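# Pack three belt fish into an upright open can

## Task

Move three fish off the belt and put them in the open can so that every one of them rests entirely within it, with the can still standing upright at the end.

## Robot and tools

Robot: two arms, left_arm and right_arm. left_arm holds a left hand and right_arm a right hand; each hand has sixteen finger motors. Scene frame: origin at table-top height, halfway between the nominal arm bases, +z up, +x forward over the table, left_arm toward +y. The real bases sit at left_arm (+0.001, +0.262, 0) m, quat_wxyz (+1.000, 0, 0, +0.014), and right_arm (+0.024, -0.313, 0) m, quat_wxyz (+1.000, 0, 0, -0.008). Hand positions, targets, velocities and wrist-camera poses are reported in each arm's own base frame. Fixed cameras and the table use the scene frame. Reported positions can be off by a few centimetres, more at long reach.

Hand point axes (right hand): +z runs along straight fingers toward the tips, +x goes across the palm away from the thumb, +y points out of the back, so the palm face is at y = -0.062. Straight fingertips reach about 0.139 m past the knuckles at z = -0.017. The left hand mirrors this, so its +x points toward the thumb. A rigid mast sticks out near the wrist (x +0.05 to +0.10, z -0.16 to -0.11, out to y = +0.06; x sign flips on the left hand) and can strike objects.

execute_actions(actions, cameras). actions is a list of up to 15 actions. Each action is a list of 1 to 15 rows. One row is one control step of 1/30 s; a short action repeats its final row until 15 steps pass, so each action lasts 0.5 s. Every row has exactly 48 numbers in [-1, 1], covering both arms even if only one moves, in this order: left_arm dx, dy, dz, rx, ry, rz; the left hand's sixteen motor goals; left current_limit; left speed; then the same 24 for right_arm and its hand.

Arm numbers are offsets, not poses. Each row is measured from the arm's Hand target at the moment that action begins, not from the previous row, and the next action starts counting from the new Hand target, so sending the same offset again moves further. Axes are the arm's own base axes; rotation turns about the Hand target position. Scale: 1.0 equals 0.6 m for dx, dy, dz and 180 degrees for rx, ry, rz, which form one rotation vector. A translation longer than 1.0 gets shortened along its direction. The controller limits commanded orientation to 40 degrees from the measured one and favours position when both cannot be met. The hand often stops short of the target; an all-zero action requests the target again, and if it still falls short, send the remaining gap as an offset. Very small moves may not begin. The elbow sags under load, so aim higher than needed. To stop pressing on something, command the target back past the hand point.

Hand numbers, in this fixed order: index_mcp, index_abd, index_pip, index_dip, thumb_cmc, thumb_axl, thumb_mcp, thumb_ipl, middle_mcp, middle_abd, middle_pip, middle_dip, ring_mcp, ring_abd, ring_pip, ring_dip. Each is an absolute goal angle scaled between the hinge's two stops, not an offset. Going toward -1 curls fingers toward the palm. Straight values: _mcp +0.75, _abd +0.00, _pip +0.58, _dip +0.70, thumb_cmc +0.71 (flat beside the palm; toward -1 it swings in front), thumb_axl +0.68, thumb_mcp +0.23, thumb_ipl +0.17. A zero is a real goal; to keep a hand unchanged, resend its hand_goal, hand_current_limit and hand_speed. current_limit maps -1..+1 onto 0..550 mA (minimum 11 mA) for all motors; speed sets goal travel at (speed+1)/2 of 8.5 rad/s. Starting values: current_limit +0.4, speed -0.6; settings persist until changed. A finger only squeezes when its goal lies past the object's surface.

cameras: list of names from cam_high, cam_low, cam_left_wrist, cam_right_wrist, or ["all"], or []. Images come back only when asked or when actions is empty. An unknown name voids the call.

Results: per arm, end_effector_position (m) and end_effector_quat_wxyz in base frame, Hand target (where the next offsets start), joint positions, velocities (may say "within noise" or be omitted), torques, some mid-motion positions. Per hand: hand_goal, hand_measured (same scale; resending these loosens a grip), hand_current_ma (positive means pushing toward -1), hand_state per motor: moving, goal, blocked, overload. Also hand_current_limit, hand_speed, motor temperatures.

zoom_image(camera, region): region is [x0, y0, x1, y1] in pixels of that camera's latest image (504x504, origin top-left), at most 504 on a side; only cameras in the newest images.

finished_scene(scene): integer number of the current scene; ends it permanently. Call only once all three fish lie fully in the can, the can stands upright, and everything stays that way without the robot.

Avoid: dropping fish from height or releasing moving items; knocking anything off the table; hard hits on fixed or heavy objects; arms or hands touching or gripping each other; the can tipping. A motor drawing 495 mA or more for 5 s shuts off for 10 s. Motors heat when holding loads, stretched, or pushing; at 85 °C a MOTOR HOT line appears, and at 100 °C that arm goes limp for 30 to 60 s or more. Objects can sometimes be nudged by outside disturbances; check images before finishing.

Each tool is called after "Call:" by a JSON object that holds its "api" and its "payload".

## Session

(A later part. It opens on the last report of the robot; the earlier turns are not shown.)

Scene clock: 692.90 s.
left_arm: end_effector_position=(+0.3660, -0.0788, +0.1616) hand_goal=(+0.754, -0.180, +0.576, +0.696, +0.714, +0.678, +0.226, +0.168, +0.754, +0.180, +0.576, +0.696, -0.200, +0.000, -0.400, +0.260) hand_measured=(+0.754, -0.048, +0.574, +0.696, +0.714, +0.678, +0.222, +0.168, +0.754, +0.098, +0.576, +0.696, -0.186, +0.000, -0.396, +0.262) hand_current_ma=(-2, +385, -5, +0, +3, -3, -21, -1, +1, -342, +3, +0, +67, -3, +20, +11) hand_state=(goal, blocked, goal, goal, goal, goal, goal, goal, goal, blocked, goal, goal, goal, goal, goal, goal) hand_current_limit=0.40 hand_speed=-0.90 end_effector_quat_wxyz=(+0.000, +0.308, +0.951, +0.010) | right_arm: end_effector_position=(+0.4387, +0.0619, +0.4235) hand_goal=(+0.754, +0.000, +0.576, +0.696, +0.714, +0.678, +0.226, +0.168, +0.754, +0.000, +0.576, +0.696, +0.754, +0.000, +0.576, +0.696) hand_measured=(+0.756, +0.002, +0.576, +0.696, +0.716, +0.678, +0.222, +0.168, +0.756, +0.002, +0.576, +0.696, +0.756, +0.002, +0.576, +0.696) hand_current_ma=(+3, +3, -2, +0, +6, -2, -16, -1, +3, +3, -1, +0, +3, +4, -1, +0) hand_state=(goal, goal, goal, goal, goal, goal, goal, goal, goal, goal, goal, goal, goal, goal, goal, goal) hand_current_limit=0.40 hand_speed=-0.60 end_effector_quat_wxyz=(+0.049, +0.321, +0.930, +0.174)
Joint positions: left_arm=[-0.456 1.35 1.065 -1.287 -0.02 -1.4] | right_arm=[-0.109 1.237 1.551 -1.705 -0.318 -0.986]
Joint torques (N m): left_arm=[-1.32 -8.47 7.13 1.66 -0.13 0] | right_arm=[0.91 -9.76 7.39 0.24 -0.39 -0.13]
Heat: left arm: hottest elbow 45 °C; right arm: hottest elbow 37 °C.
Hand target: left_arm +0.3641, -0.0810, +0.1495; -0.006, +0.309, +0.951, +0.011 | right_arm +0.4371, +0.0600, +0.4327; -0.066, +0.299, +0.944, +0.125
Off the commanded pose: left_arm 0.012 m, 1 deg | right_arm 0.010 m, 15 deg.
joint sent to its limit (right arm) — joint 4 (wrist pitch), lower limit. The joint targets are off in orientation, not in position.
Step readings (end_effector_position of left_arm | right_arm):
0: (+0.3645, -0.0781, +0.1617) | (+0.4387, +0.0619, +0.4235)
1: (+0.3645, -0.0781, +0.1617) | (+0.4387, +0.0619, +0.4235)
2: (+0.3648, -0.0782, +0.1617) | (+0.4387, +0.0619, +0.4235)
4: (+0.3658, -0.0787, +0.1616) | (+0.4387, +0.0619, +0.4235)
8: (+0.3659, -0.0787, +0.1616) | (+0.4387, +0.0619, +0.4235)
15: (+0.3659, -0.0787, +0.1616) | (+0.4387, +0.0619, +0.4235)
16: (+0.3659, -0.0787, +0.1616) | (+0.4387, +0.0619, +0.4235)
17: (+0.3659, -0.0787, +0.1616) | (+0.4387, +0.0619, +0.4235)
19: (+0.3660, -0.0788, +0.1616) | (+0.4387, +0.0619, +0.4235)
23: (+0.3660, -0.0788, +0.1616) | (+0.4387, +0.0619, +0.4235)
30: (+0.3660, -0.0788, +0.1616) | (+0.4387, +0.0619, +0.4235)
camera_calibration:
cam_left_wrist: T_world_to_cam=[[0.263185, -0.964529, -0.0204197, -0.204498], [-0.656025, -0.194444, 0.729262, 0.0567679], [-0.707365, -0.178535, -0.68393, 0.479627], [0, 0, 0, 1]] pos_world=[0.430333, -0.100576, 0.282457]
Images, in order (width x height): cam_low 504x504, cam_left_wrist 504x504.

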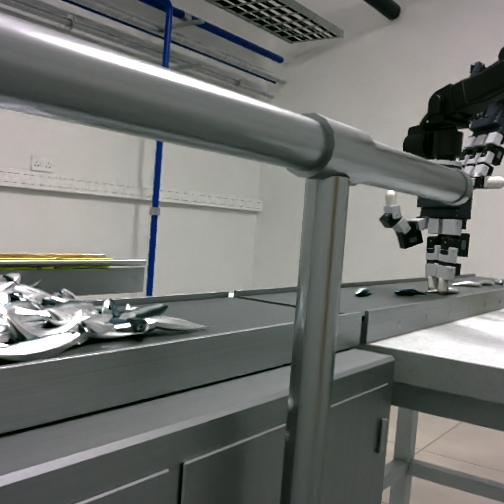

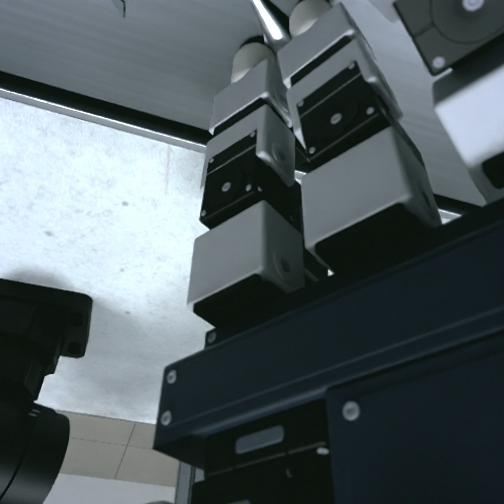

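Call:
{"api": "execute_actions", "payload": {"actions": [[[0.015,0,0.1,0,0,0,0.754,-0.18,0.576,0.696,0.714,0.678,0.226,0.168,0.754,0.18,0.576,0.696,-0.2,0,-0.4,0.26,0.4,-0.9,0,0,0,0,0,0,0.754,0,0.576,0.696,0.714,0.678,0.226,0.168,0.754,0,0.576,0.696,0.754,0,0.576,0.696,0.4,-0.6]]], "cameras": ["cam_low","cam_high","cam_left_wrist"]}}

Call:
{"api": "zoom_image", "payload": {"camera": "cam_low", "region": [384, 210, 484, 310]}}

Call:
{"api": "zoom_image", "payload": {"camera": "cam_left_wrist", "region": [200, 0, 360, 120]}}

Scene clock: 703.83 s.
left_arm: end_effector_position=(+0.3611, -0.0763, +0.1901) hand_goal=(+0.754, -0.180, +0.576, +0.696, +0.714, +0.678, +0.226, +0.168, +0.754, +0.180, +0.576, +0.696, -0.200, +0.000, -0.400, +0.260) hand_measured=(+0.754, -0.078, +0.574, +0.696, +0.714, +0.678, +0.222, +0.168, +0.754, +0.120, +0.576, +0.696, -0.186, +0.000, -0.396, +0.262) hand_current_ma=(-2, +385, -5, +0, +2, -3, -27, -1, -4, -250, +2, +0, +67, -3, +20, +11) hand_state=(goal, blocked, goal, goal, goal, goal, goal, goal, goal, blocked, goal, goal, goal, goal, goal, goal) hand_current_limit=0.40 hand_speed=-0.90 end_effector_quat_wxyz=(-0.026, +0.309, +0.951, +0.014) | right_arm: end_effector_position=(+0.4387, +0.0619, +0.4235) hand_goal=(+0.754, +0.000, +0.576, +0.696, +0.714, +0.678, +0.226, +0.168, +0.754, +0.000, +0.576, +0.696, +0.754, +0.000, +0.576, +0.696) hand_measured=(+0.756, +0.002, +0.576, +0.696, +0.716, +0.678, +0.222, +0.168, +0.756, +0.002, +0.576, +0.696, +0.756, +0.002, +0.576, +0.696) hand_current_ma=(+3, +3, -2, +0, +6, -2, -16, -1, +3, +3, -1, +0, +3, +4, -1, +0) hand_state=(goal, goal, goal, goal, goal, goal, goal, goal, goal, goal, goal, goal, goal, goal, goal, goal) hand_current_limit=0.40 hand_speed=-0.60 end_effector_quat_wxyz=(+0.049, +0.321, +0.930, +0.174)
Joint positions: left_arm=[-0.456 1.352 1.141 -1.416 -0.02 -1.4] | right_arm=[-0.109 1.237 1.551 -1.705 -0.318 -0.986]
Joint torques (N m): left_arm=[-0.44 -10.23 13.53 0.08 -0.15 0.1] | right_arm=[0.91 -9.29 7.54 0.27 -0.35 -0.15]
Heat: left arm: hottest elbow 45 °C; right arm: hottest elbow 37 °C.
Hand target: left_arm +0.3731, -0.0809, +0.2095; -0.006, +0.309, +0.951, +0.011 | right_arm +0.4371, +0.0600, +0.4327; -0.066, +0.299, +0.944, +0.125
Off the commanded pose: left_arm 0.023 m, 2 deg | right_arm 0.010 m, 15 deg.
joint sent to its limit (right arm) — joint 4 (wrist pitch), lower limit. The joint targets are off in orientation, not in position.
Step readings (end_effector_position of left_arm | right_arm):
0: (+0.3660, -0.0788, +0.1616) | (+0.4387, +0.0619, +0.4235)
1: (+0.3643, -0.0779, +0.1654) | (+0.4387, +0.0619, +0.4235)
2: (+0.3612, -0.0763, +0.1698) | (+0.4387, +0.0619, +0.4235)
4: (+0.3577, -0.0746, +0.1789) | (+0.4387, +0.0619, +0.4235)
8: (+0.3615, -0.0765, +0.1891) | (+0.4387, +0.0619, +0.4235)
15: (+0.3611, -0.0763, +0.1901) | (+0.4387, +0.0619, +0.4235)
camera_calibration:
cam_left_wrist: T_world_to_cam=[[0.260999, -0.9637, -0.0562358, -0.192601], [-0.620362, -0.212076, 0.755099, 0.0142317], [-0.739615, -0.162193, -0.653194, 0.503164], [0, 0, 0, 1]] pos_world=[0.431245, -0.100982, 0.307087]
Images, in order (width x height): cam_high 504x504, cam_low 504x504, cam_left_wrist 504x504.

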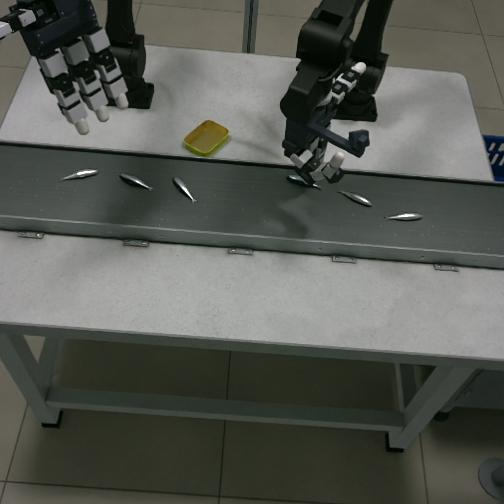

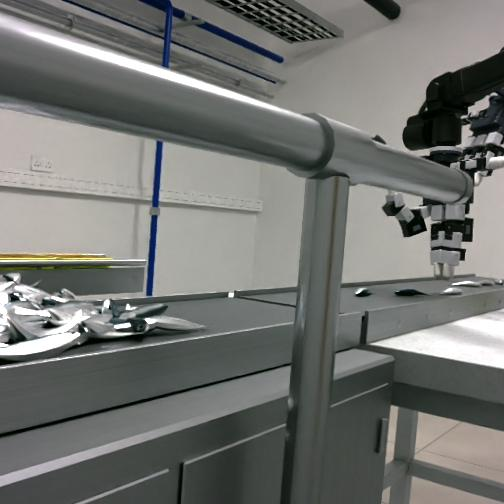

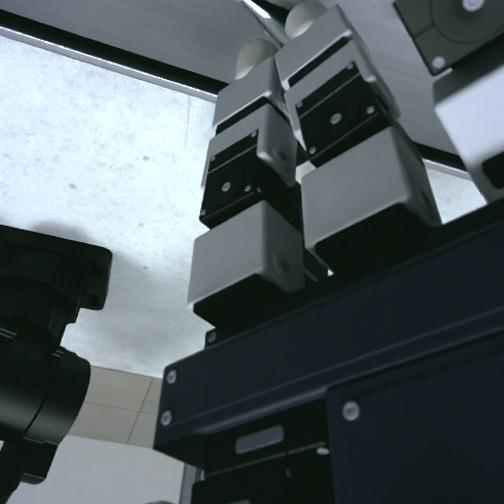

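Scaled by 5.040 from the camera's 504x504 image, which has a finer 720x720 frame.

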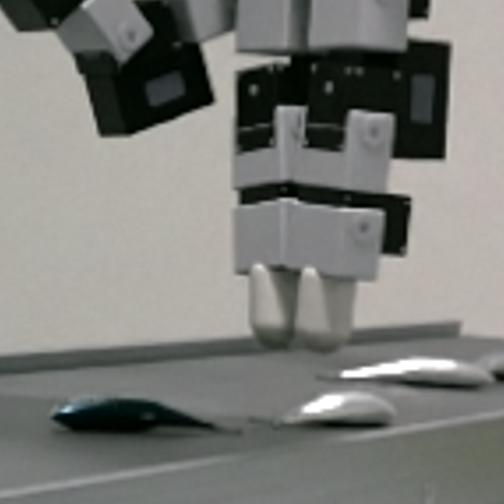

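Scaled by 3.150 from the camera's 504x504 image, which has a finer 720x720 frame.

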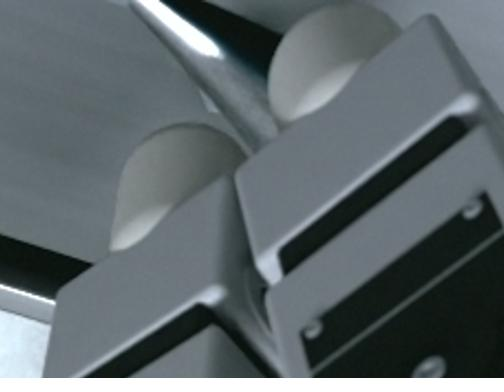

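Call:
{"api": "zoom_image", "payload": {"camera": "cam_high", "region": [250, 130, 350, 230]}}

Scaled by 5.040 from the camera's 504x504 image, which has a finer 720x720 frame.

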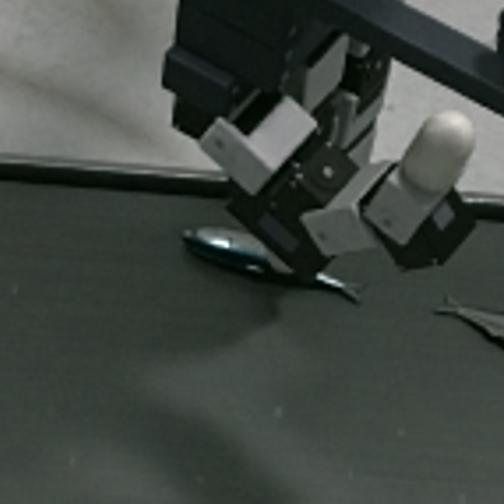

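Call:
{"api": "execute_actions", "payload": {"actions": [[[-0.0635,-0.0128,-0.02,0,0,0.0833,0.754,0.12,0.576,0.696,0.714,0.678,0.226,0.168,0.754,-0.12,0.576,0.696,-0.2,0,-0.4,0.26,0.4,-0.6,0,0,0,0,0,0,0.754,0,0.576,0.696,0.714,0.678,0.226,0.168,0.754,0,0.576,0.696,0.754,0,0.576,0.696,0.4,-0.6]]], "cameras": ["cam_low","cam_high","cam_left_wrist"]}}

Call:
{"api": "zoom_image", "payload": {"camera": "cam_low", "region": [384, 210, 484, 310]}}

Call:
{"api": "zoom_image", "payload": {"camera": "cam_left_wrist", "region": [200, 0, 360, 120]}}

Call:
{"api": "zoom_image", "payload": {"camera": "cam_high", "region": [250, 130, 350, 230]}}

Scene clock: 785.13 s.
left_arm: end_effector_position=(+0.3317, -0.0859, +0.1905) hand_goal=(+0.754, +0.120, +0.576, +0.696, +0.714, +0.678, +0.226, +0.168, +0.754, -0.120, +0.576, +0.696, -0.200, +0.000, -0.400, +0.260) hand_measured=(+0.752, +0.116, +0.574, +0.696, +0.712, +0.678, +0.222, +0.168, +0.752, -0.116, +0.576, +0.696, -0.186, +0.000, -0.396, +0.262) hand_current_ma=(-6, -18, -5, +0, -7, -3, -27, -1, -7, +14, +2, +0, +67, -4, +19, +11) hand_state=(goal, goal, goal, goal, goal, goal, goal, goal, goal, goal, goal, goal, goal, goal, goal, goal) hand_current_limit=0.40 hand_speed=-0.60 end_effector_quat_wxyz=(-0.025, +0.185, +0.982, +0.014) | right_arm: end_effector_position=(+0.4387, +0.0619, +0.4235) hand_goal=(+0.754, +0.000, +0.576, +0.696, +0.714, +0.678, +0.226, +0.168, +0.754, +0.000, +0.576, +0.696, +0.754, +0.000, +0.576, +0.696) hand_measured=(+0.756, +0.002, +0.576, +0.696, +0.716, +0.678, +0.222, +0.168, +0.756, +0.002, +0.576, +0.696, +0.756, +0.002, +0.576, +0.696) hand_current_ma=(+3, +3, -2, +0, +6, -2, -16, -1, +3, +3, -1, +0, +3, +4, -1, +0) hand_state=(goal, goal, goal, goal, goal, goal, goal, goal, goal, goal, goal, goal, goal, goal, goal, goal) hand_current_limit=0.40 hand_speed=-0.60 end_effector_quat_wxyz=(+0.049, +0.321, +0.930, +0.174)
Joint positions: left_arm=[-0.498 1.352 1.141 -1.416 -0.011 -1.697] | right_arm=[-0.109 1.237 1.551 -1.705 -0.318 -0.986]
Joint torques (N m): left_arm=[-0.97 -11.22 9.48 1.05 -0.24 0] | right_arm=[0.91 -9.52 7.5 0.24 -0.41 -0.16]
Heat: left arm: hottest elbow 51 °C; right arm: hottest elbow 38 °C.
Hand target: left_arm +0.3350, -0.0886, +0.1975; -0.008, +0.182, +0.983, +0.010 | right_arm +0.4371, +0.0600, +0.4327; -0.066, +0.299, +0.944, +0.125
Off the commanded pose: left_arm 0.008 m, 2 deg | right_arm 0.010 m, 15 deg.
joint sent to its limit (right arm) — joint 4 (wrist pitch), lower limit. The joint targets are off in orientation, not in position.
Step readings (end_effector_position of left_arm | right_arm):
0: (+0.3611, -0.0763, +0.1901) | (+0.4387, +0.0619, +0.4235)
1: (+0.3570, -0.0777, +0.1895) | (+0.4387, +0.0619, +0.4235)
2: (+0.3526, -0.0782, +0.1893) | (+0.4387, +0.0619, +0.4235)
4: (+0.3449, -0.0823, +0.1893) | (+0.4387, +0.0619, +0.4235)
8: (+0.3365, -0.0871, +0.1899) | (+0.4387, +0.0619, +0.4235)
15: (+0.3327, -0.0860, +0.1905) | (+0.4387, +0.0619, +0.4235)
camera_calibration:
cam_left_wrist: T_world_to_cam=[[0.496872, -0.865929, -0.0573079, -0.263782], [-0.551492, -0.366055, 0.749574, -0.0414749], [-0.670056, -0.340838, -0.659435, 0.44296], [0, 0, 0, 1]] pos_world=[0.405001, -0.0926215, 0.308075]
Images, in order (width x height): cam_high 504x504, cam_low 504x504, cam_left_wrist 504x504.

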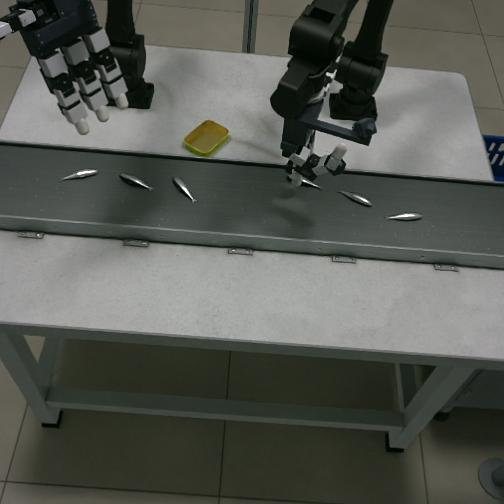

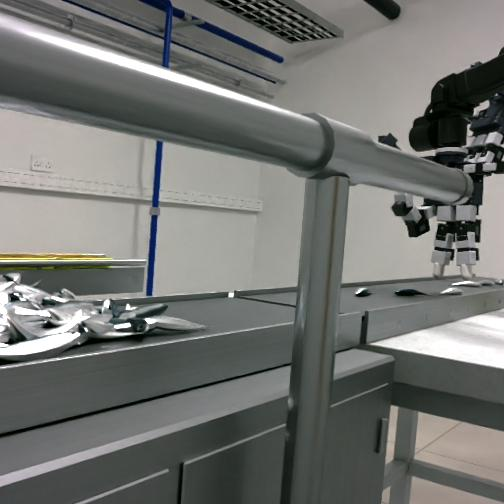

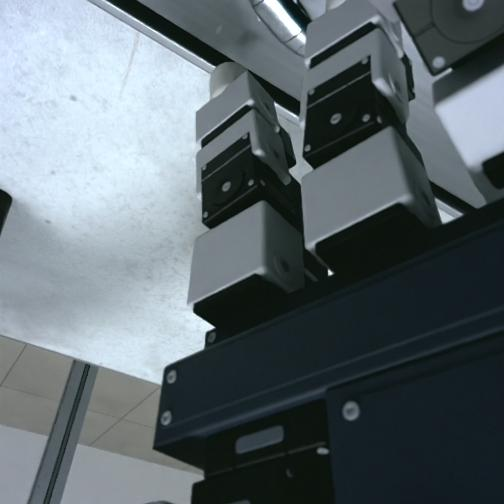

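Scaled by 5.040 from the camera's 504x504 image, which has a finer 720x720 frame.

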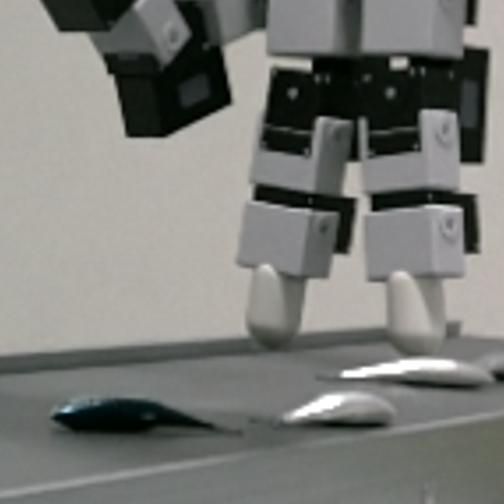

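Scaled by 3.150 from the camera's 504x504 image, which has a finer 720x720 frame.

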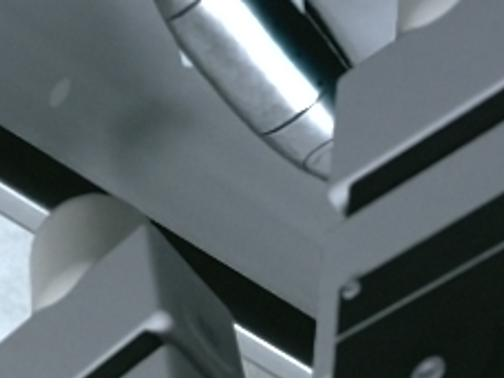

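Scaled by 5.040 from the camera's 504x504 image, which has a finer 720x720 frame.

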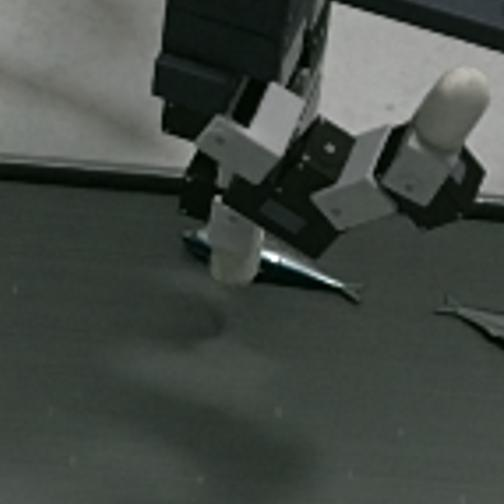

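Call:
{"api": "execute_actions", "payload": {"actions": [[[-0.0167,0.002,-0.048,0,0,0,0.754,0.1,0.576,0.696,0.714,0.678,0.226,0.168,0.754,-0.1,0.576,0.696,-0.2,0,-0.4,0.26,0.4,-0.6,0,0,0,0,0,0,0.754,0,0.576,0.696,0.714,0.678,0.226,0.168,0.754,0,0.576,0.696,0.754,0,0.576,0.696,0.4,-0.6]]], "cameras": ["cam_low","cam_high","cam_left_wrist"]}}

Call:
{"api": "zoom_image", "payload": {"camera": "cam_low", "region": [404, 230, 484, 310]}}

Call:
{"api": "zoom_image", "payload": {"camera": "cam_left_wrist", "region": [200, 0, 360, 120]}}

Call:
{"api": "zoom_image", "payload": {"camera": "cam_high", "region": [250, 130, 350, 230]}}

Scene clock: 831.57 s.
left_arm: end_effector_position=(+0.3234, -0.0830, +0.1652) hand_goal=(+0.754, +0.100, +0.576, +0.696, +0.714, +0.678, +0.226, +0.168, +0.754, -0.100, +0.576, +0.696, -0.200, +0.000, -0.400, +0.260) hand_measured=(+0.750, +0.096, +0.574, +0.696, +0.712, +0.678, +0.222, +0.168, +0.752, -0.102, +0.576, +0.696, -0.186, +0.000, -0.396, +0.262) hand_current_ma=(-15, -17, -7, +0, -7, -3, -25, -1, -7, -7, +2, +0, +65, -4, +19, +11) hand_state=(goal, goal, goal, goal, goal, goal, goal, goal, goal, goal, goal, goal, goal, goal, goal, goal) hand_current_limit=0.40 hand_speed=-0.60 end_effector_quat_wxyz=(-0.020, +0.181, +0.983, +0.013) | right_arm: end_effector_position=(+0.4387, +0.0619, +0.4235) hand_goal=(+0.754, +0.000, +0.576, +0.696, +0.714, +0.678, +0.226, +0.168, +0.754, +0.000, +0.576, +0.696, +0.754, +0.000, +0.576, +0.696) hand_measured=(+0.756, +0.002, +0.576, +0.696, +0.716, +0.678, +0.222, +0.168, +0.756, +0.002, +0.576, +0.696, +0.756, +0.002, +0.576, +0.696) hand_current_ma=(+3, +3, -2, +0, +6, -2, -16, -1, +3, +3, -1, +0, +3, +4, -1, +0) hand_state=(goal, goal, goal, goal, goal, goal, goal, goal, goal, goal, goal, goal, goal, goal, goal, goal) hand_current_limit=0.40 hand_speed=-0.60 end_effector_quat_wxyz=(+0.049, +0.321, +0.930, +0.174)
Joint positions: left_arm=[-0.501 1.341 1.063 -1.339 -0.012 -1.708] | right_arm=[-0.109 1.237 1.551 -1.705 -0.318 -0.986]
Joint torques (N m): left_arm=[-1.61 -10.29 8.66 1.14 -0.17 -0.02] | right_arm=[1.2 -9.7 7.39 0.31 -0.36 -0.18]
Heat: left arm: hottest elbow 48 °C; right arm: hottest elbow 38 °C.
Hand target: left_arm +0.3250, -0.0875, +0.1686; -0.008, +0.182, +0.983, +0.010 | right_arm +0.4371, +0.0600, +0.4327; -0.066, +0.299, +0.944, +0.125
Off the commanded pose: left_arm 0.006 m, 2 deg | right_arm 0.010 m, 15 deg.
joint sent to its limit (right arm) — joint 4 (wrist pitch), lower limit. The joint targets are off in orientation, not in position.
Step readings (end_effector_position of left_arm | right_arm):
0: (+0.3316, -0.0859, +0.1905) | (+0.4387, +0.0619, +0.4235)
1: (+0.3308, -0.0856, +0.1869) | (+0.4387, +0.0619, +0.4235)
2: (+0.3318, -0.0865, +0.1825) | (+0.4387, +0.0619, +0.4235)
4: (+0.3282, -0.0849, +0.1727) | (+0.4387, +0.0619, +0.4235)
8: (+0.3227, -0.0824, +0.1654) | (+0.4387, +0.0619, +0.4235)
15: (+0.3234, -0.0830, +0.1652) | (+0.4387, +0.0619, +0.4235)
camera_calibration:
cam_left_wrist: T_world_to_cam=[[0.503522, -0.862519, -0.0502671, -0.261617], [-0.555558, -0.367783, 0.745715, -0.0241455], [-0.661681, -0.347558, -0.664366, 0.419222], [0, 0, 0, 1]] pos_world=[0.395707, -0.0888263, 0.283372]
Images, in order (width x height): cam_high 504x504, cam_low 504x504, cam_left_wrist 504x504.

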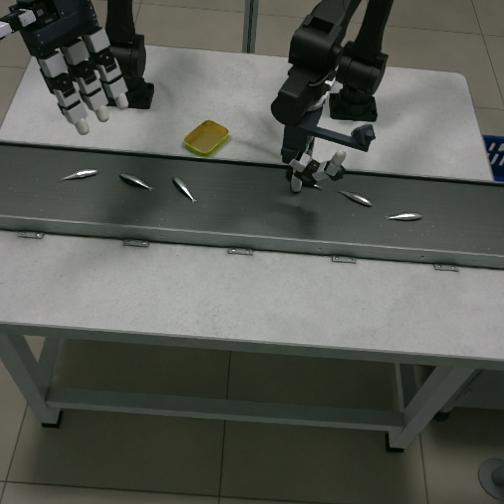

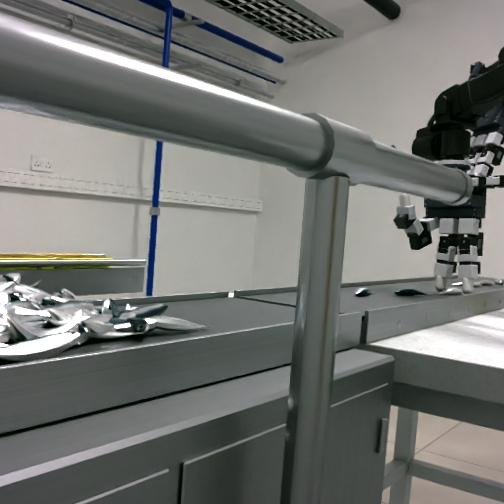

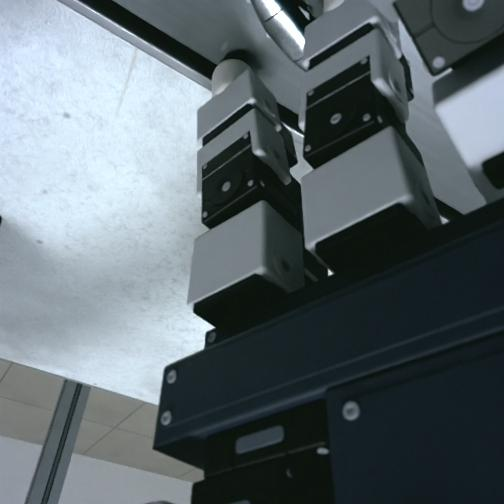

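Scaled by 6.300 from the camera's 504x504 image, which has a finer 720x720 frame.

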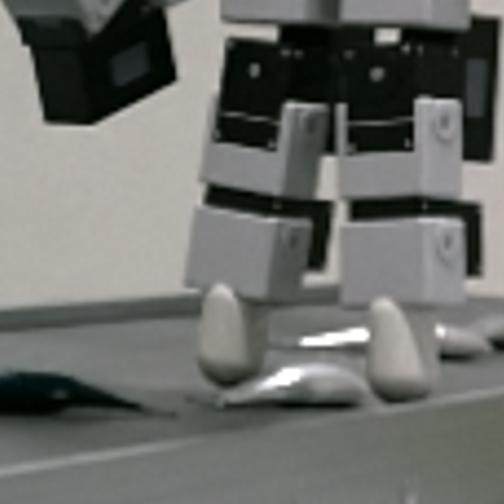

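Scaled by 3.150 from the camera's 504x504 image, which has a finer 720x720 frame.

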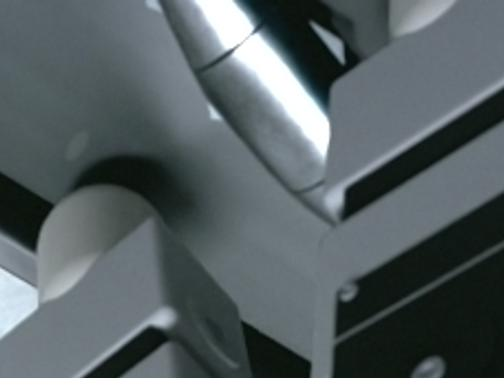

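Scaled by 5.040 from the camera's 504x504 image, which has a finer 720x720 frame.

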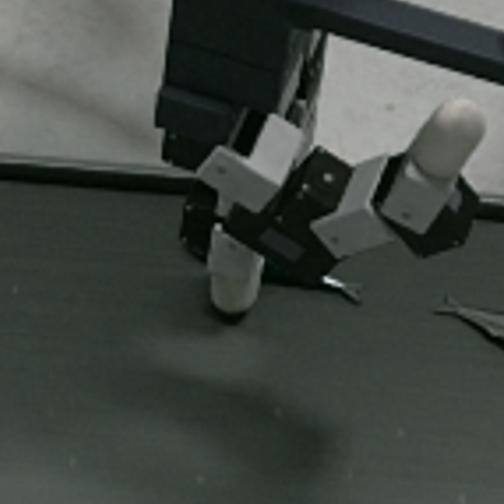

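Call:
{"api": "execute_actions", "payload": {"actions": [[[0.003,0.0,-0.0225,0,0,0,0.754,0.08,0.576,0.696,0.714,0.678,0.226,0.168,0.754,-0.08,0.576,0.696,-0.2,0,-0.4,0.26,0.4,-0.6,0,0,0,0,0,0,0.754,0,0.576,0.696,0.714,0.678,0.226,0.168,0.754,0,0.576,0.696,0.754,0,0.576,0.696,0.4,-0.6]],[[0,0.0,0.0083,0,0,0,0.754,0.06,0.576,0.696,0.714,0.678,0.226,0.168,0.754,-0.06,0.576,0.696,-0.2,0,-0.4,0.26,0.4,-0.6,0,0,0,0,0,0,0.754,0,0.576,0.696,0.714,0.678,0.226,0.168,0.754,0,0.576,0.696,0.754,0,0.576,0.696,0.4,-0.6]],[[0,0.0,0.0083,0,0,0,0.754,0.06,0.576,0.696,0.714,0.678,0.226,0.168,0.754,-0.06,0.576,0.696,-0.2,0,-0.4,0.26,0.4,-0.6,0,0,0,0,0,0,0.754,0,0.576,0.696,0.714,0.678,0.226,0.168,0.754,0,0.576,0.696,0.754,0,0.576,0.696,0.4,-0.6]]], "cameras": ["cam_low","cam_left_wrist"]}}

Call:
{"api": "zoom_image", "payload": {"camera": "cam_low", "region": [404, 230, 484, 310]}}

Call:
{"api": "zoom_image", "payload": {"camera": "cam_left_wrist", "region": [200, 0, 360, 120]}}

Scene clock: 891.50 s.
left_arm: end_effector_position=(+0.3271, -0.0849, +0.1619) hand_goal=(+0.754, +0.060, +0.576, +0.696, +0.714, +0.678, +0.226, +0.168, +0.754, -0.060, +0.576, +0.696, -0.200, +0.000, -0.400, +0.260) hand_measured=(+0.750, +0.062, +0.574, +0.696, +0.712, +0.678, +0.222, +0.168, +0.752, -0.064, +0.576, +0.696, -0.186, +0.000, -0.396, +0.262) hand_current_ma=(-15, +11, -7, +0, -7, -3, -25, -1, -14, -11, -2, +0, +65, -4, +19, +11) hand_state=(goal, goal, goal, goal, goal, goal, goal, goal, goal, goal, goal, goal, goal, goal, goal, goal) hand_current_limit=0.40 hand_speed=-0.60 end_effector_quat_wxyz=(-0.010, +0.181, +0.983, +0.010) | right_arm: end_effector_position=(+0.4387, +0.0619, +0.4235) hand_goal=(+0.754, +0.000, +0.576, +0.696, +0.714, +0.678, +0.226, +0.168, +0.754, +0.000, +0.576, +0.696, +0.754, +0.000, +0.576, +0.696) hand_measured=(+0.756, +0.002, +0.576, +0.696, +0.716, +0.678, +0.222, +0.168, +0.756, +0.002, +0.576, +0.696, +0.756, +0.002, +0.576, +0.696) hand_current_ma=(+3, +3, -2, +0, +6, -2, -16, -1, +3, +3, -1, +0, +3, +4, -1, +0) hand_state=(goal, goal, goal, goal, goal, goal, goal, goal, goal, goal, goal, goal, goal, goal, goal, goal) hand_current_limit=0.40 hand_speed=-0.60 end_effector_quat_wxyz=(+0.049, +0.321, +0.930, +0.174)
Joint positions: left_arm=[-0.501 1.34 1.056 -1.312 -0.012 -1.708] | right_arm=[-0.109 1.237 1.551 -1.705 -0.318 -0.986]
Joint torques (N m): left_arm=[-1.44 -9.82 9.2 0.43 -0.17 0.01] | right_arm=[0.73 -9.7 7.5 0.17 -0.41 -0.18]
Heat: left arm: hottest elbow 46 °C; right arm: hottest elbow 38 °C.
Hand target: left_arm +0.3268, -0.0875, +0.1652; -0.007, +0.182, +0.983, +0.010 | right_arm +0.4371, +0.0600, +0.4327; -0.066, +0.299, +0.944, +0.125
Off the commanded pose: left_arm 0.004 m, 0 deg | right_arm 0.010 m, 15 deg.
joint sent to its limit (right arm) — joint 4 (wrist pitch), lower limit. The joint targets are off in orientation, not in position.
Step readings (end_effector_position of left_arm | right_arm):
0: (+0.3234, -0.0830, +0.1652) | (+0.4387, +0.0619, +0.4235)
1: (+0.3238, -0.0832, +0.1642) | (+0.4387, +0.0619, +0.4235)
2: (+0.3252, -0.0840, +0.1624) | (+0.4387, +0.0619, +0.4235)
4: (+0.3266, -0.0847, +0.1619) | (+0.4387, +0.0619, +0.4235)
8: (+0.3271, -0.0850, +0.1619) | (+0.4387, +0.0619, +0.4235)
15: (+0.3271, -0.0850, +0.1619) | (+0.4387, +0.0619, +0.4235)
16: (+0.3271, -0.0850, +0.1619) | (+0.4387, +0.0619, +0.4235)
17: (+0.3271, -0.0849, +0.1619) | (+0.4387, +0.0619, +0.4235)
19: (+0.3271, -0.0849, +0.1619) | (+0.4387, +0.0619, +0.4235)
23: (+0.3271, -0.0849, +0.1619) | (+0.4387, +0.0619, +0.4235)
30: (+0.3271, -0.0849, +0.1619) | (+0.4387, +0.0619, +0.4235)
31: (+0.3271, -0.0849, +0.1619) | (+0.4387, +0.0619, +0.4235)
32: (+0.3271, -0.0849, +0.1619) | (+0.4387, +0.0619, +0.4235)
34: (+0.3271, -0.0849, +0.1619) | (+0.4387, +0.0619, +0.4235)
38: (+0.3271, -0.0849, +0.1619) | (+0.4387, +0.0619, +0.4235)
45: (+0.3271, -0.0849, +0.1619) | (+0.4387, +0.0619, +0.4235)
camera_calibration:
cam_left_wrist: T_world_to_cam=[[0.504293, -0.862923, -0.0324413, -0.268513], [-0.569404, -0.360534, 0.738779, -0.0140867], [-0.649205, -0.354089, -0.673167, 0.415606], [0, 0, 0, 1]] pos_world=[0.397202, -0.0896237, 0.281468]
Images, in order (width x height): cam_low 504x504, cam_left_wrist 504x504.

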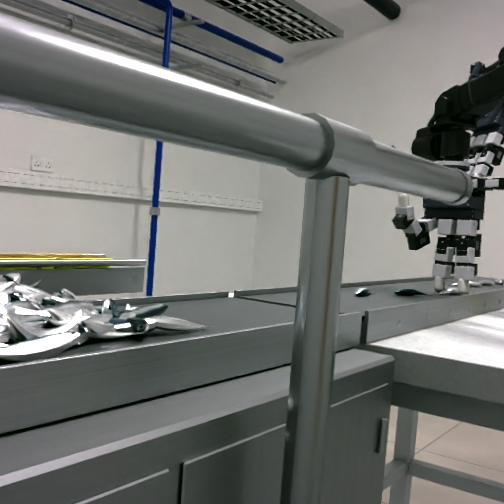

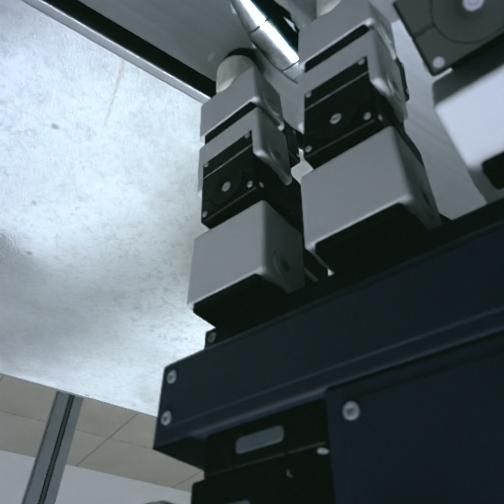

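Scaled by 6.300 from the camera's 504x504 image, which has a finer 720x720 frame.

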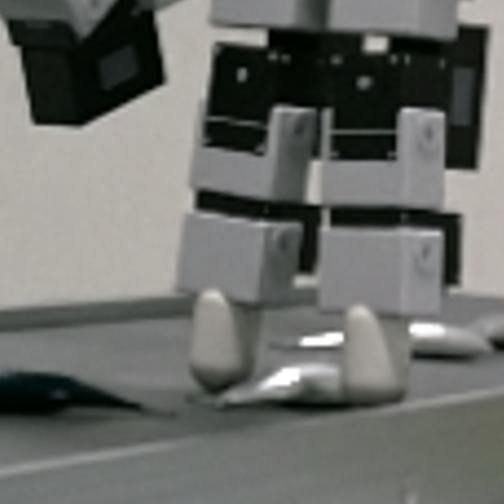

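Scaled by 3.150 from the camera's 504x504 image, which has a finer 720x720 frame.

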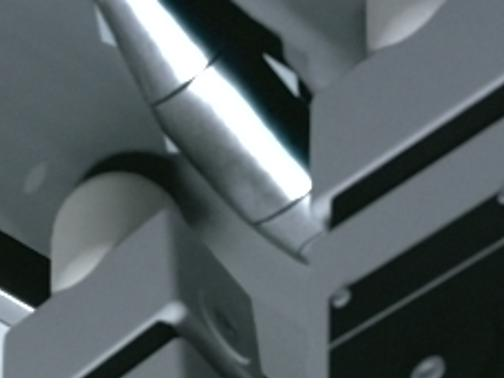

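Call:
{"api": "execute_actions", "payload": {"actions": [[[0,0.0,0.0083,0,0,0,0.754,-0.02,0.576,0.696,0.714,0.678,0.226,0.168,0.754,0.02,0.576,0.696,-0.2,0,-0.4,0.26,0.4,-0.8,0,0,0,0,0,0,0.754,0,0.576,0.696,0.714,0.678,0.226,0.168,0.754,0,0.576,0.696,0.754,0,0.576,0.696,0.4,-0.6]],[[0,0.0,0,0,0,0,0.754,-0.25,0.576,0.696,0.714,0.678,0.226,0.168,0.754,0.25,0.576,0.696,-0.2,0,-0.4,0.26,0.6,-0.9,0,0,0,0,0,0,0.754,0,0.576,0.696,0.714,0.678,0.226,0.168,0.754,0,0.576,0.696,0.754,0,0.576,0.696,0.4,-0.6]]], "cameras": ["cam_low","cam_left_wrist"]}}

Call:
{"api": "zoom_image", "payload": {"camera": "cam_low", "region": [404, 230, 484, 310]}}

Call:
{"api": "zoom_image", "payload": {"camera": "cam_left_wrist", "region": [200, 0, 360, 120]}}

Scene clock: 908.30 s.
left_arm: end_effector_position=(+0.3268, -0.0846, +0.1623) hand_goal=(+0.754, -0.250, +0.576, +0.696, +0.714, +0.678, +0.226, +0.168, +0.754, +0.250, +0.576, +0.696, -0.200, +0.000, -0.400, +0.260) hand_measured=(+0.750, -0.076, +0.574, +0.696, +0.712, +0.678, +0.222, +0.168, +0.752, +0.026, +0.576, +0.696, -0.186, +0.000, -0.396, +0.262) hand_current_ma=(-15, +440, -7, +0, -7, -3, -25, -1, -12, -440, -2, +0, +65, -4, +19, +11) hand_state=(goal, blocked, goal, goal, goal, goal, goal, goal, goal, blocked, goal, goal, goal, goal, goal, goal) hand_current_limit=0.60 hand_speed=-0.90 end_effector_quat_wxyz=(-0.010, +0.181, +0.983, +0.010) | right_arm: end_effector_position=(+0.4387, +0.0619, +0.4235) hand_goal=(+0.754, +0.000, +0.576, +0.696, +0.714, +0.678, +0.226, +0.168, +0.754, +0.000, +0.576, +0.696, +0.754, +0.000, +0.576, +0.696) hand_measured=(+0.756, +0.002, +0.576, +0.696, +0.716, +0.678, +0.222, +0.168, +0.756, +0.002, +0.576, +0.696, +0.756, +0.002, +0.576, +0.696) hand_current_ma=(+3, +3, -2, +0, +6, -2, -16, -1, +3, +3, -1, +0, +3, +4, -1, +0) hand_state=(goal, goal, goal, goal, goal, goal, goal, goal, goal, goal, goal, goal, goal, goal, goal, goal) hand_current_limit=0.40 hand_speed=-0.60 end_effector_quat_wxyz=(+0.049, +0.321, +0.930, +0.174)
Joint positions: left_arm=[-0.501 1.34 1.056 -1.313 -0.013 -1.708] | right_arm=[-0.109 1.237 1.551 -1.705 -0.318 -0.986]
Joint torques (N m): left_arm=[-1.38 -10.23 10.14 -0.1 -0.16 0.02] | right_arm=[0.73 -8.47 7.53 0.2 -0.32 -0.22]
Heat: left arm: hottest elbow 47 °C; right arm: hottest elbow 38 °C.
Hand target: left_arm +0.3268, -0.0875, +0.1701; -0.008, +0.182, +0.983, +0.010 | right_arm +0.4371, +0.0600, +0.4327; -0.066, +0.299, +0.944, +0.125
Off the commanded pose: left_arm 0.008 m, 0 deg | right_arm 0.010 m, 15 deg.
joint sent to its limit (right arm) — joint 4 (wrist pitch), lower limit. The joint targets are off in orientation, not in position.
Step readings (end_effector_position of left_arm | right_arm):
0: (+0.3271, -0.0849, +0.1619) | (+0.4387, +0.0619, +0.4235)
1: (+0.3269, -0.0848, +0.1619) | (+0.4387, +0.0619, +0.4235)
2: (+0.3268, -0.0848, +0.1621) | (+0.4387, +0.0619, +0.4235)
4: (+0.3268, -0.0846, +0.1623) | (+0.4387, +0.0619, +0.4235)
8: (+0.3268, -0.0846, +0.1623) | (+0.4387, +0.0619, +0.4235)
15: (+0.3268, -0.0846, +0.1623) | (+0.4387, +0.0619, +0.4235)
16: (+0.3268, -0.0846, +0.1623) | (+0.4387, +0.0619, +0.4235)
17: (+0.3268, -0.0846, +0.1623) | (+0.4387, +0.0619, +0.4235)
19: (+0.3268, -0.0846, +0.1623) | (+0.4387, +0.0619, +0.4235)
23: (+0.3268, -0.0846, +0.1623) | (+0.4387, +0.0619, +0.4235)
30: (+0.3268, -0.0846, +0.1623) | (+0.4387, +0.0619, +0.4235)
camera_calibration:
cam_left_wrist: T_world_to_cam=[[0.504275, -0.862893, -0.0335037, -0.267871], [-0.56915, -0.36129, 0.738605, -0.0145258], [-0.649442, -0.353392, -0.673305, 0.415878], [0, 0, 0, 1]] pos_world=[0.396902, -0.089424, 0.281767]
Images, in order (width x height): cam_low 504x504, cam_left_wrist 504x504.

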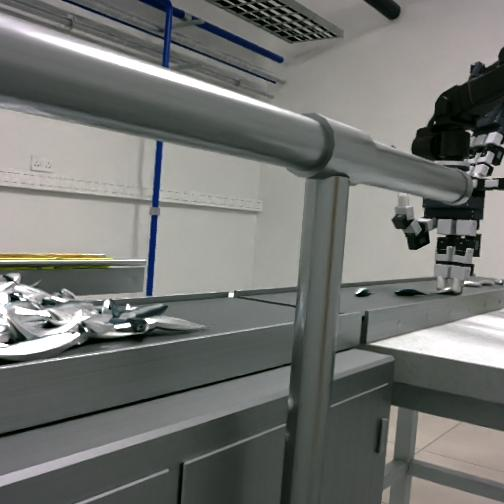

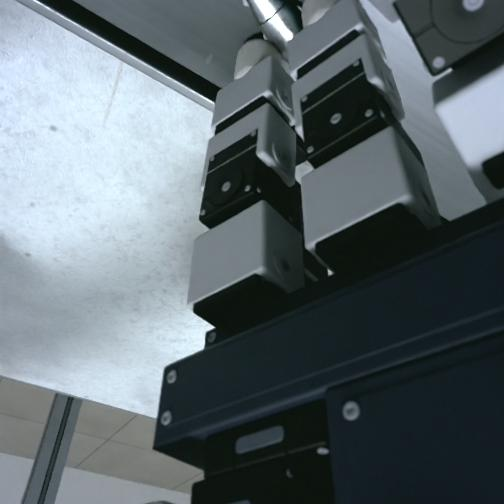

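Scaled by 6.300 from the camera's 504x504 image, which has a finer 720x720 frame.

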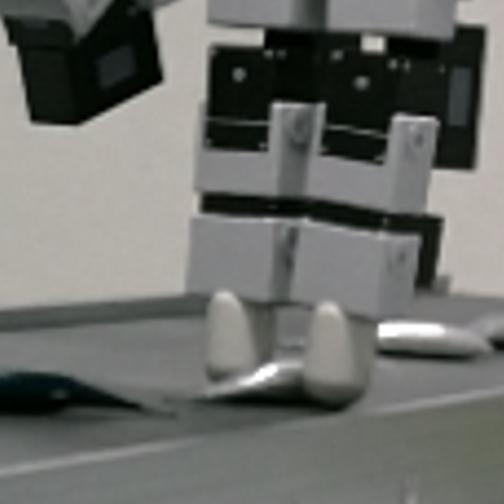

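Scaled by 3.150 from the camera's 504x504 image, which has a finer 720x720 frame.

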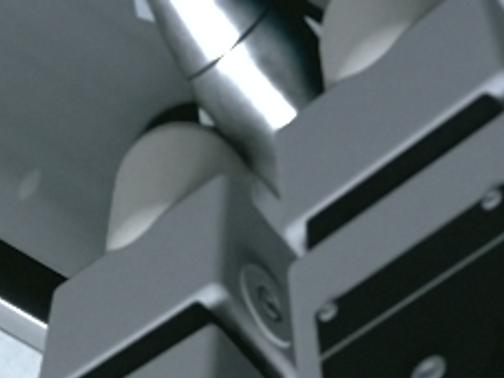

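Call:
{"api": "execute_actions", "payload": {"actions": [[[0.003,0.0,0.03,0,0,0,0.754,-0.25,0.576,0.696,0.714,0.678,0.226,0.168,0.754,0.25,0.576,0.696,-0.2,0,-0.4,0.26,0.6,-0.9,0,0,0,0,0,0,0.754,0,0.576,0.696,0.714,0.678,0.226,0.168,0.754,0,0.576,0.696,0.754,0,0.576,0.696,0.4,-0.6]]], "cameras": ["cam_low","cam_left_wrist"]}}

Call:
{"api": "zoom_image", "payload": {"camera": "cam_low", "region": [404, 230, 484, 310]}}

Call:
{"api": "zoom_image", "payload": {"camera": "cam_left_wrist", "region": [200, 0, 360, 120]}}

Scene clock: 926.57 s.
left_arm: end_effector_position=(+0.3168, -0.0791, +0.1661) hand_goal=(+0.754, -0.250, +0.576, +0.696, +0.714, +0.678, +0.226, +0.168, +0.754, +0.250, +0.576, +0.696, -0.200, +0.000, -0.400, +0.260) hand_measured=(+0.750, -0.076, +0.574, +0.696, +0.712, +0.678, +0.222, +0.168, +0.752, +0.026, +0.576, +0.696, -0.186, +0.000, -0.396, +0.262) hand_current_ma=(-15, +440, -7, +0, -7, -3, -25, -1, -7, -440, -2, +0, +65, -4, +19, +11) hand_state=(goal, blocked, goal, goal, goal, goal, goal, goal, goal, blocked, goal, goal, goal, goal, goal, goal) hand_current_limit=0.60 hand_speed=-0.90 end_effector_quat_wxyz=(-0.033, +0.181, +0.983, +0.018) | right_arm: end_effector_position=(+0.4387, +0.0619, +0.4235) hand_goal=(+0.754, +0.000, +0.576, +0.696, +0.714, +0.678, +0.226, +0.168, +0.754, +0.000, +0.576, +0.696, +0.754, +0.000, +0.576, +0.696) hand_measured=(+0.756, +0.002, +0.576, +0.696, +0.716, +0.678, +0.222, +0.168, +0.756, +0.002, +0.576, +0.696, +0.756, +0.002, +0.576, +0.696) hand_current_ma=(+3, +3, -2, +0, +6, -2, -16, -1, +3, +3, -1, +0, +3, +4, -1, +0) hand_state=(goal, goal, goal, goal, goal, goal, goal, goal, goal, goal, goal, goal, goal, goal, goal, goal) hand_current_limit=0.40 hand_speed=-0.60 end_effector_quat_wxyz=(+0.049, +0.321, +0.930, +0.174)
Joint positions: left_arm=[-0.501 1.339 1.06 -1.365 -0.013 -1.708] | right_arm=[-0.109 1.237 1.551 -1.705 -0.318 -0.986]
Joint torques (N m): left_arm=[-1.14 -10.75 13.23 -0.08 -0.16 0.03] | right_arm=[0.79 -9.23 7.45 0.1 -0.38 -0.24]
Heat: left arm: hottest elbow 48 °C; right arm: hottest elbow 38 °C.
Hand target: left_arm +0.3286, -0.0875, +0.1881; -0.007, +0.182, +0.983, +0.010 | right_arm +0.4371, +0.0600, +0.4327; -0.066, +0.299, +0.944, +0.125
Off the commanded pose: left_arm 0.026 m, 3 deg | right_arm 0.010 m, 15 deg.
joint sent to its limit (right arm) — joint 4 (wrist pitch), lower limit. The joint targets are off in orientation, not in position.
Step readings (end_effector_position of left_arm | right_arm):
0: (+0.3268, -0.0846, +0.1623) | (+0.4387, +0.0619, +0.4235)
1: (+0.3262, -0.0843, +0.1632) | (+0.4387, +0.0619, +0.4235)
2: (+0.3236, -0.0829, +0.1645) | (+0.4387, +0.0619, +0.4235)
4: (+0.3194, -0.0805, +0.1655) | (+0.4387, +0.0619, +0.4235)
8: (+0.3169, -0.0792, +0.1661) | (+0.4387, +0.0619, +0.4235)
15: (+0.3168, -0.0791, +0.1661) | (+0.4387, +0.0619, +0.4235)
camera_calibration:
cam_left_wrist: T_world_to_cam=[[0.502046, -0.861669, -0.0740052, -0.250536], [-0.53826, -0.378295, 0.753106, -0.0346452], [-0.676924, -0.33826, -0.653723, 0.42055], [0, 0, 0, 1]] pos_world=[0.391813, -0.0867301, 0.282474]
Images, in order (width x height): cam_low 504x504, cam_left_wrist 504x504.

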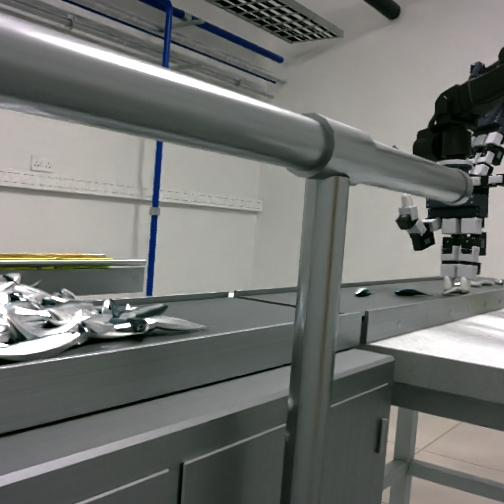

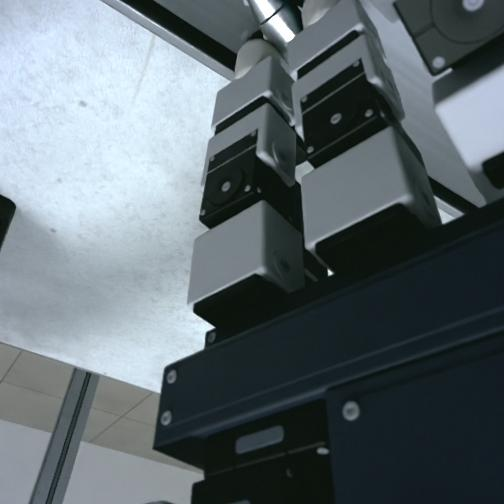

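Scaled by 6.300 from the camera's 504x504 image, which has a finer 720x720 frame.

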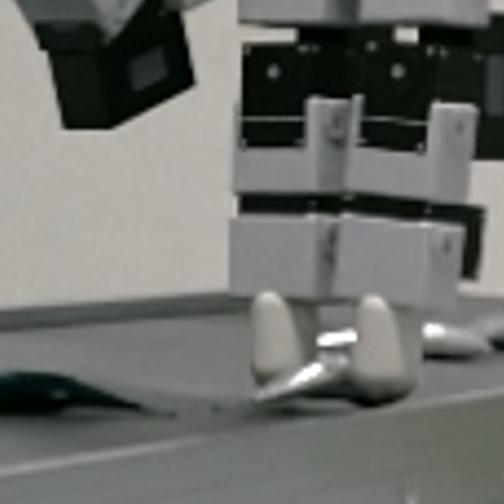

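Scaled by 3.150 from the camera's 504x504 image, which has a finer 720x720 frame.

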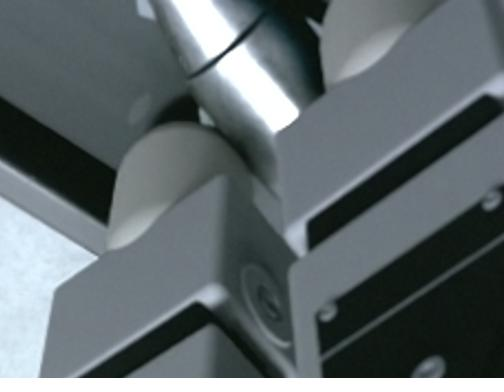

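Call:
{"api": "execute_actions", "payload": {"actions": [[[0.003,0.0,0.04,0,0,0,0.754,-0.25,0.576,0.696,0.714,0.678,0.226,0.168,0.754,0.25,0.576,0.696,-0.2,0,-0.4,0.26,0.6,-0.9,0,0,0,0,0,0,0.754,0,0.576,0.696,0.714,0.678,0.226,0.168,0.754,0,0.576,0.696,0.754,0,0.576,0.696,0.4,-0.6]]], "cameras": ["cam_low","cam_left_wrist"]}}

Call:
{"api": "zoom_image", "payload": {"camera": "cam_low", "region": [404, 210, 504, 310]}}

Call:
{"api": "zoom_image", "payload": {"camera": "cam_left_wrist", "region": [200, 0, 360, 120]}}

Scene clock: 935.47 s.
left_arm: end_effector_position=(+0.3199, -0.0808, +0.1917) hand_goal=(+0.754, -0.250, +0.576, +0.696, +0.714, +0.678, +0.226, +0.168, +0.754, +0.250, +0.576, +0.696, -0.200, +0.000, -0.400, +0.260) hand_measured=(+0.750, -0.076, +0.574, +0.696, +0.712, +0.678, +0.222, +0.168, +0.752, +0.026, +0.576, +0.696, -0.186, +0.000, -0.396, +0.262) hand_current_ma=(-15, +440, -7, +0, -7, -3, -27, -1, -6, -440, -2, +0, +65, -4, +19, +11) hand_state=(goal, blocked, goal, goal, goal, goal, goal, goal, goal, blocked, goal, goal, goal, goal, goal, goal) hand_current_limit=0.60 hand_speed=-0.90 end_effector_quat_wxyz=(-0.030, +0.181, +0.983, +0.017) | right_arm: end_effector_position=(+0.4387, +0.0619, +0.4235) hand_goal=(+0.754, +0.000, +0.576, +0.696, +0.714, +0.678, +0.226, +0.168, +0.754, +0.000, +0.576, +0.696, +0.754, +0.000, +0.576, +0.696) hand_measured=(+0.756, +0.002, +0.576, +0.696, +0.716, +0.678, +0.222, +0.168, +0.756, +0.002, +0.576, +0.696, +0.756, +0.002, +0.576, +0.696) hand_current_ma=(+3, +3, -2, +0, +6, -2, -16, -1, +3, +3, -1, +0, +3, +4, -1, +0) hand_state=(goal, goal, goal, goal, goal, goal, goal, goal, goal, goal, goal, goal, goal, goal, goal, goal) hand_current_limit=0.40 hand_speed=-0.60 end_effector_quat_wxyz=(+0.049, +0.321, +0.930, +0.174)
Joint positions: left_arm=[-0.501 1.327 1.118 -1.43 -0.013 -1.708] | right_arm=[-0.109 1.237 1.551 -1.705 -0.318 -0.986]
Joint torques (N m): left_arm=[-1.08 -10.4 13.31 -0.06 -0.16 0.05] | right_arm=[1.38 -8.64 7.58 0.25 -0.35 -0.18]
Heat: left arm: hottest elbow 50 °C; right arm: hottest elbow 38 °C.
Hand target: left_arm +0.3304, -0.0875, +0.2121; -0.007, +0.182, +0.983, +0.010 | right_arm +0.4371, +0.0600, +0.4327; -0.066, +0.299, +0.944, +0.125
Off the commanded pose: left_arm 0.024 m, 3 deg | right_arm 0.010 m, 15 deg.
joint sent to its limit (right arm) — joint 4 (wrist pitch), lower limit. The joint targets are off in orientation, not in position.
Step readings (end_effector_position of left_arm | right_arm):
0: (+0.3168, -0.0791, +0.1661) | (+0.4387, +0.0619, +0.4235)
1: (+0.3160, -0.0787, +0.1682) | (+0.4387, +0.0619, +0.4235)
2: (+0.3147, -0.0780, +0.1718) | (+0.4387, +0.0619, +0.4235)
4: (+0.3146, -0.0779, +0.1794) | (+0.4387, +0.0619, +0.4235)
8: (+0.3194, -0.0805, +0.1904) | (+0.4387, +0.0619, +0.4235)
15: (+0.3199, -0.0808, +0.1917) | (+0.4387, +0.0619, +0.4235)
camera_calibration:
cam_left_wrist: T_world_to_cam=[[0.502446, -0.861866, -0.0688075, -0.252714], [-0.542258, -0.376105, 0.751333, -0.0511099], [-0.673427, -0.340193, -0.656327, 0.437985], [0, 0, 0, 1]] pos_world=[0.394212, -0.0880293, 0.308473]
Images, in order (width x height): cam_low 504x504, cam_left_wrist 504x504.

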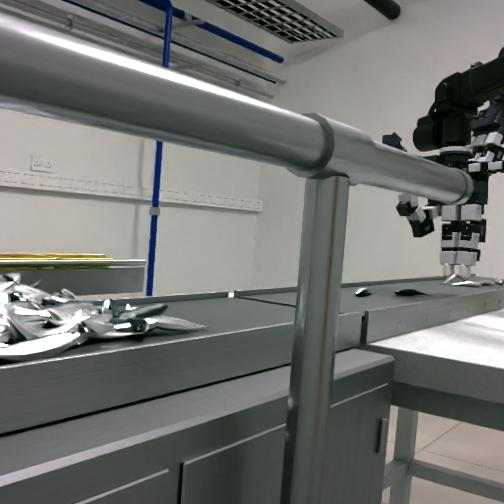

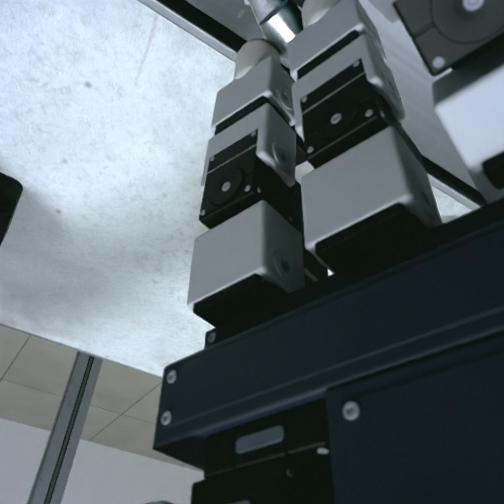

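Scaled by 5.040 from the camera's 504x504 image, which has a finer 720x720 frame.

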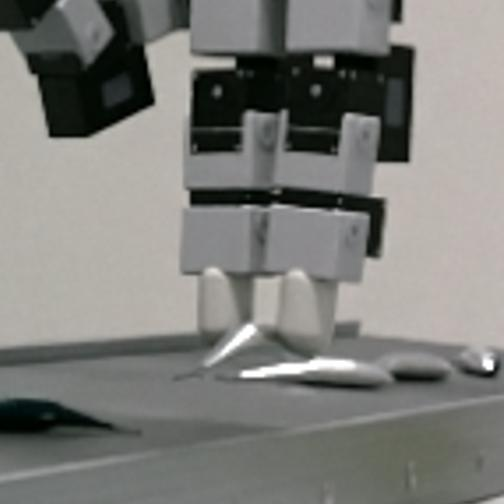

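Scaled by 3.150 from the camera's 504x504 image, which has a finer 720x720 frame.

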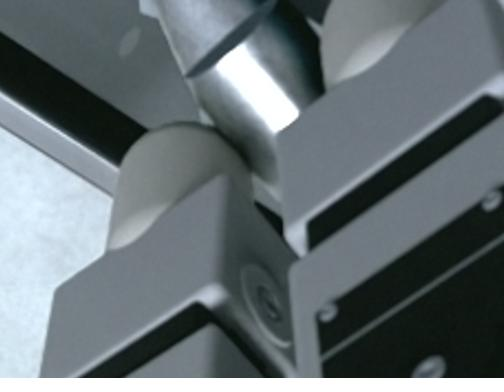

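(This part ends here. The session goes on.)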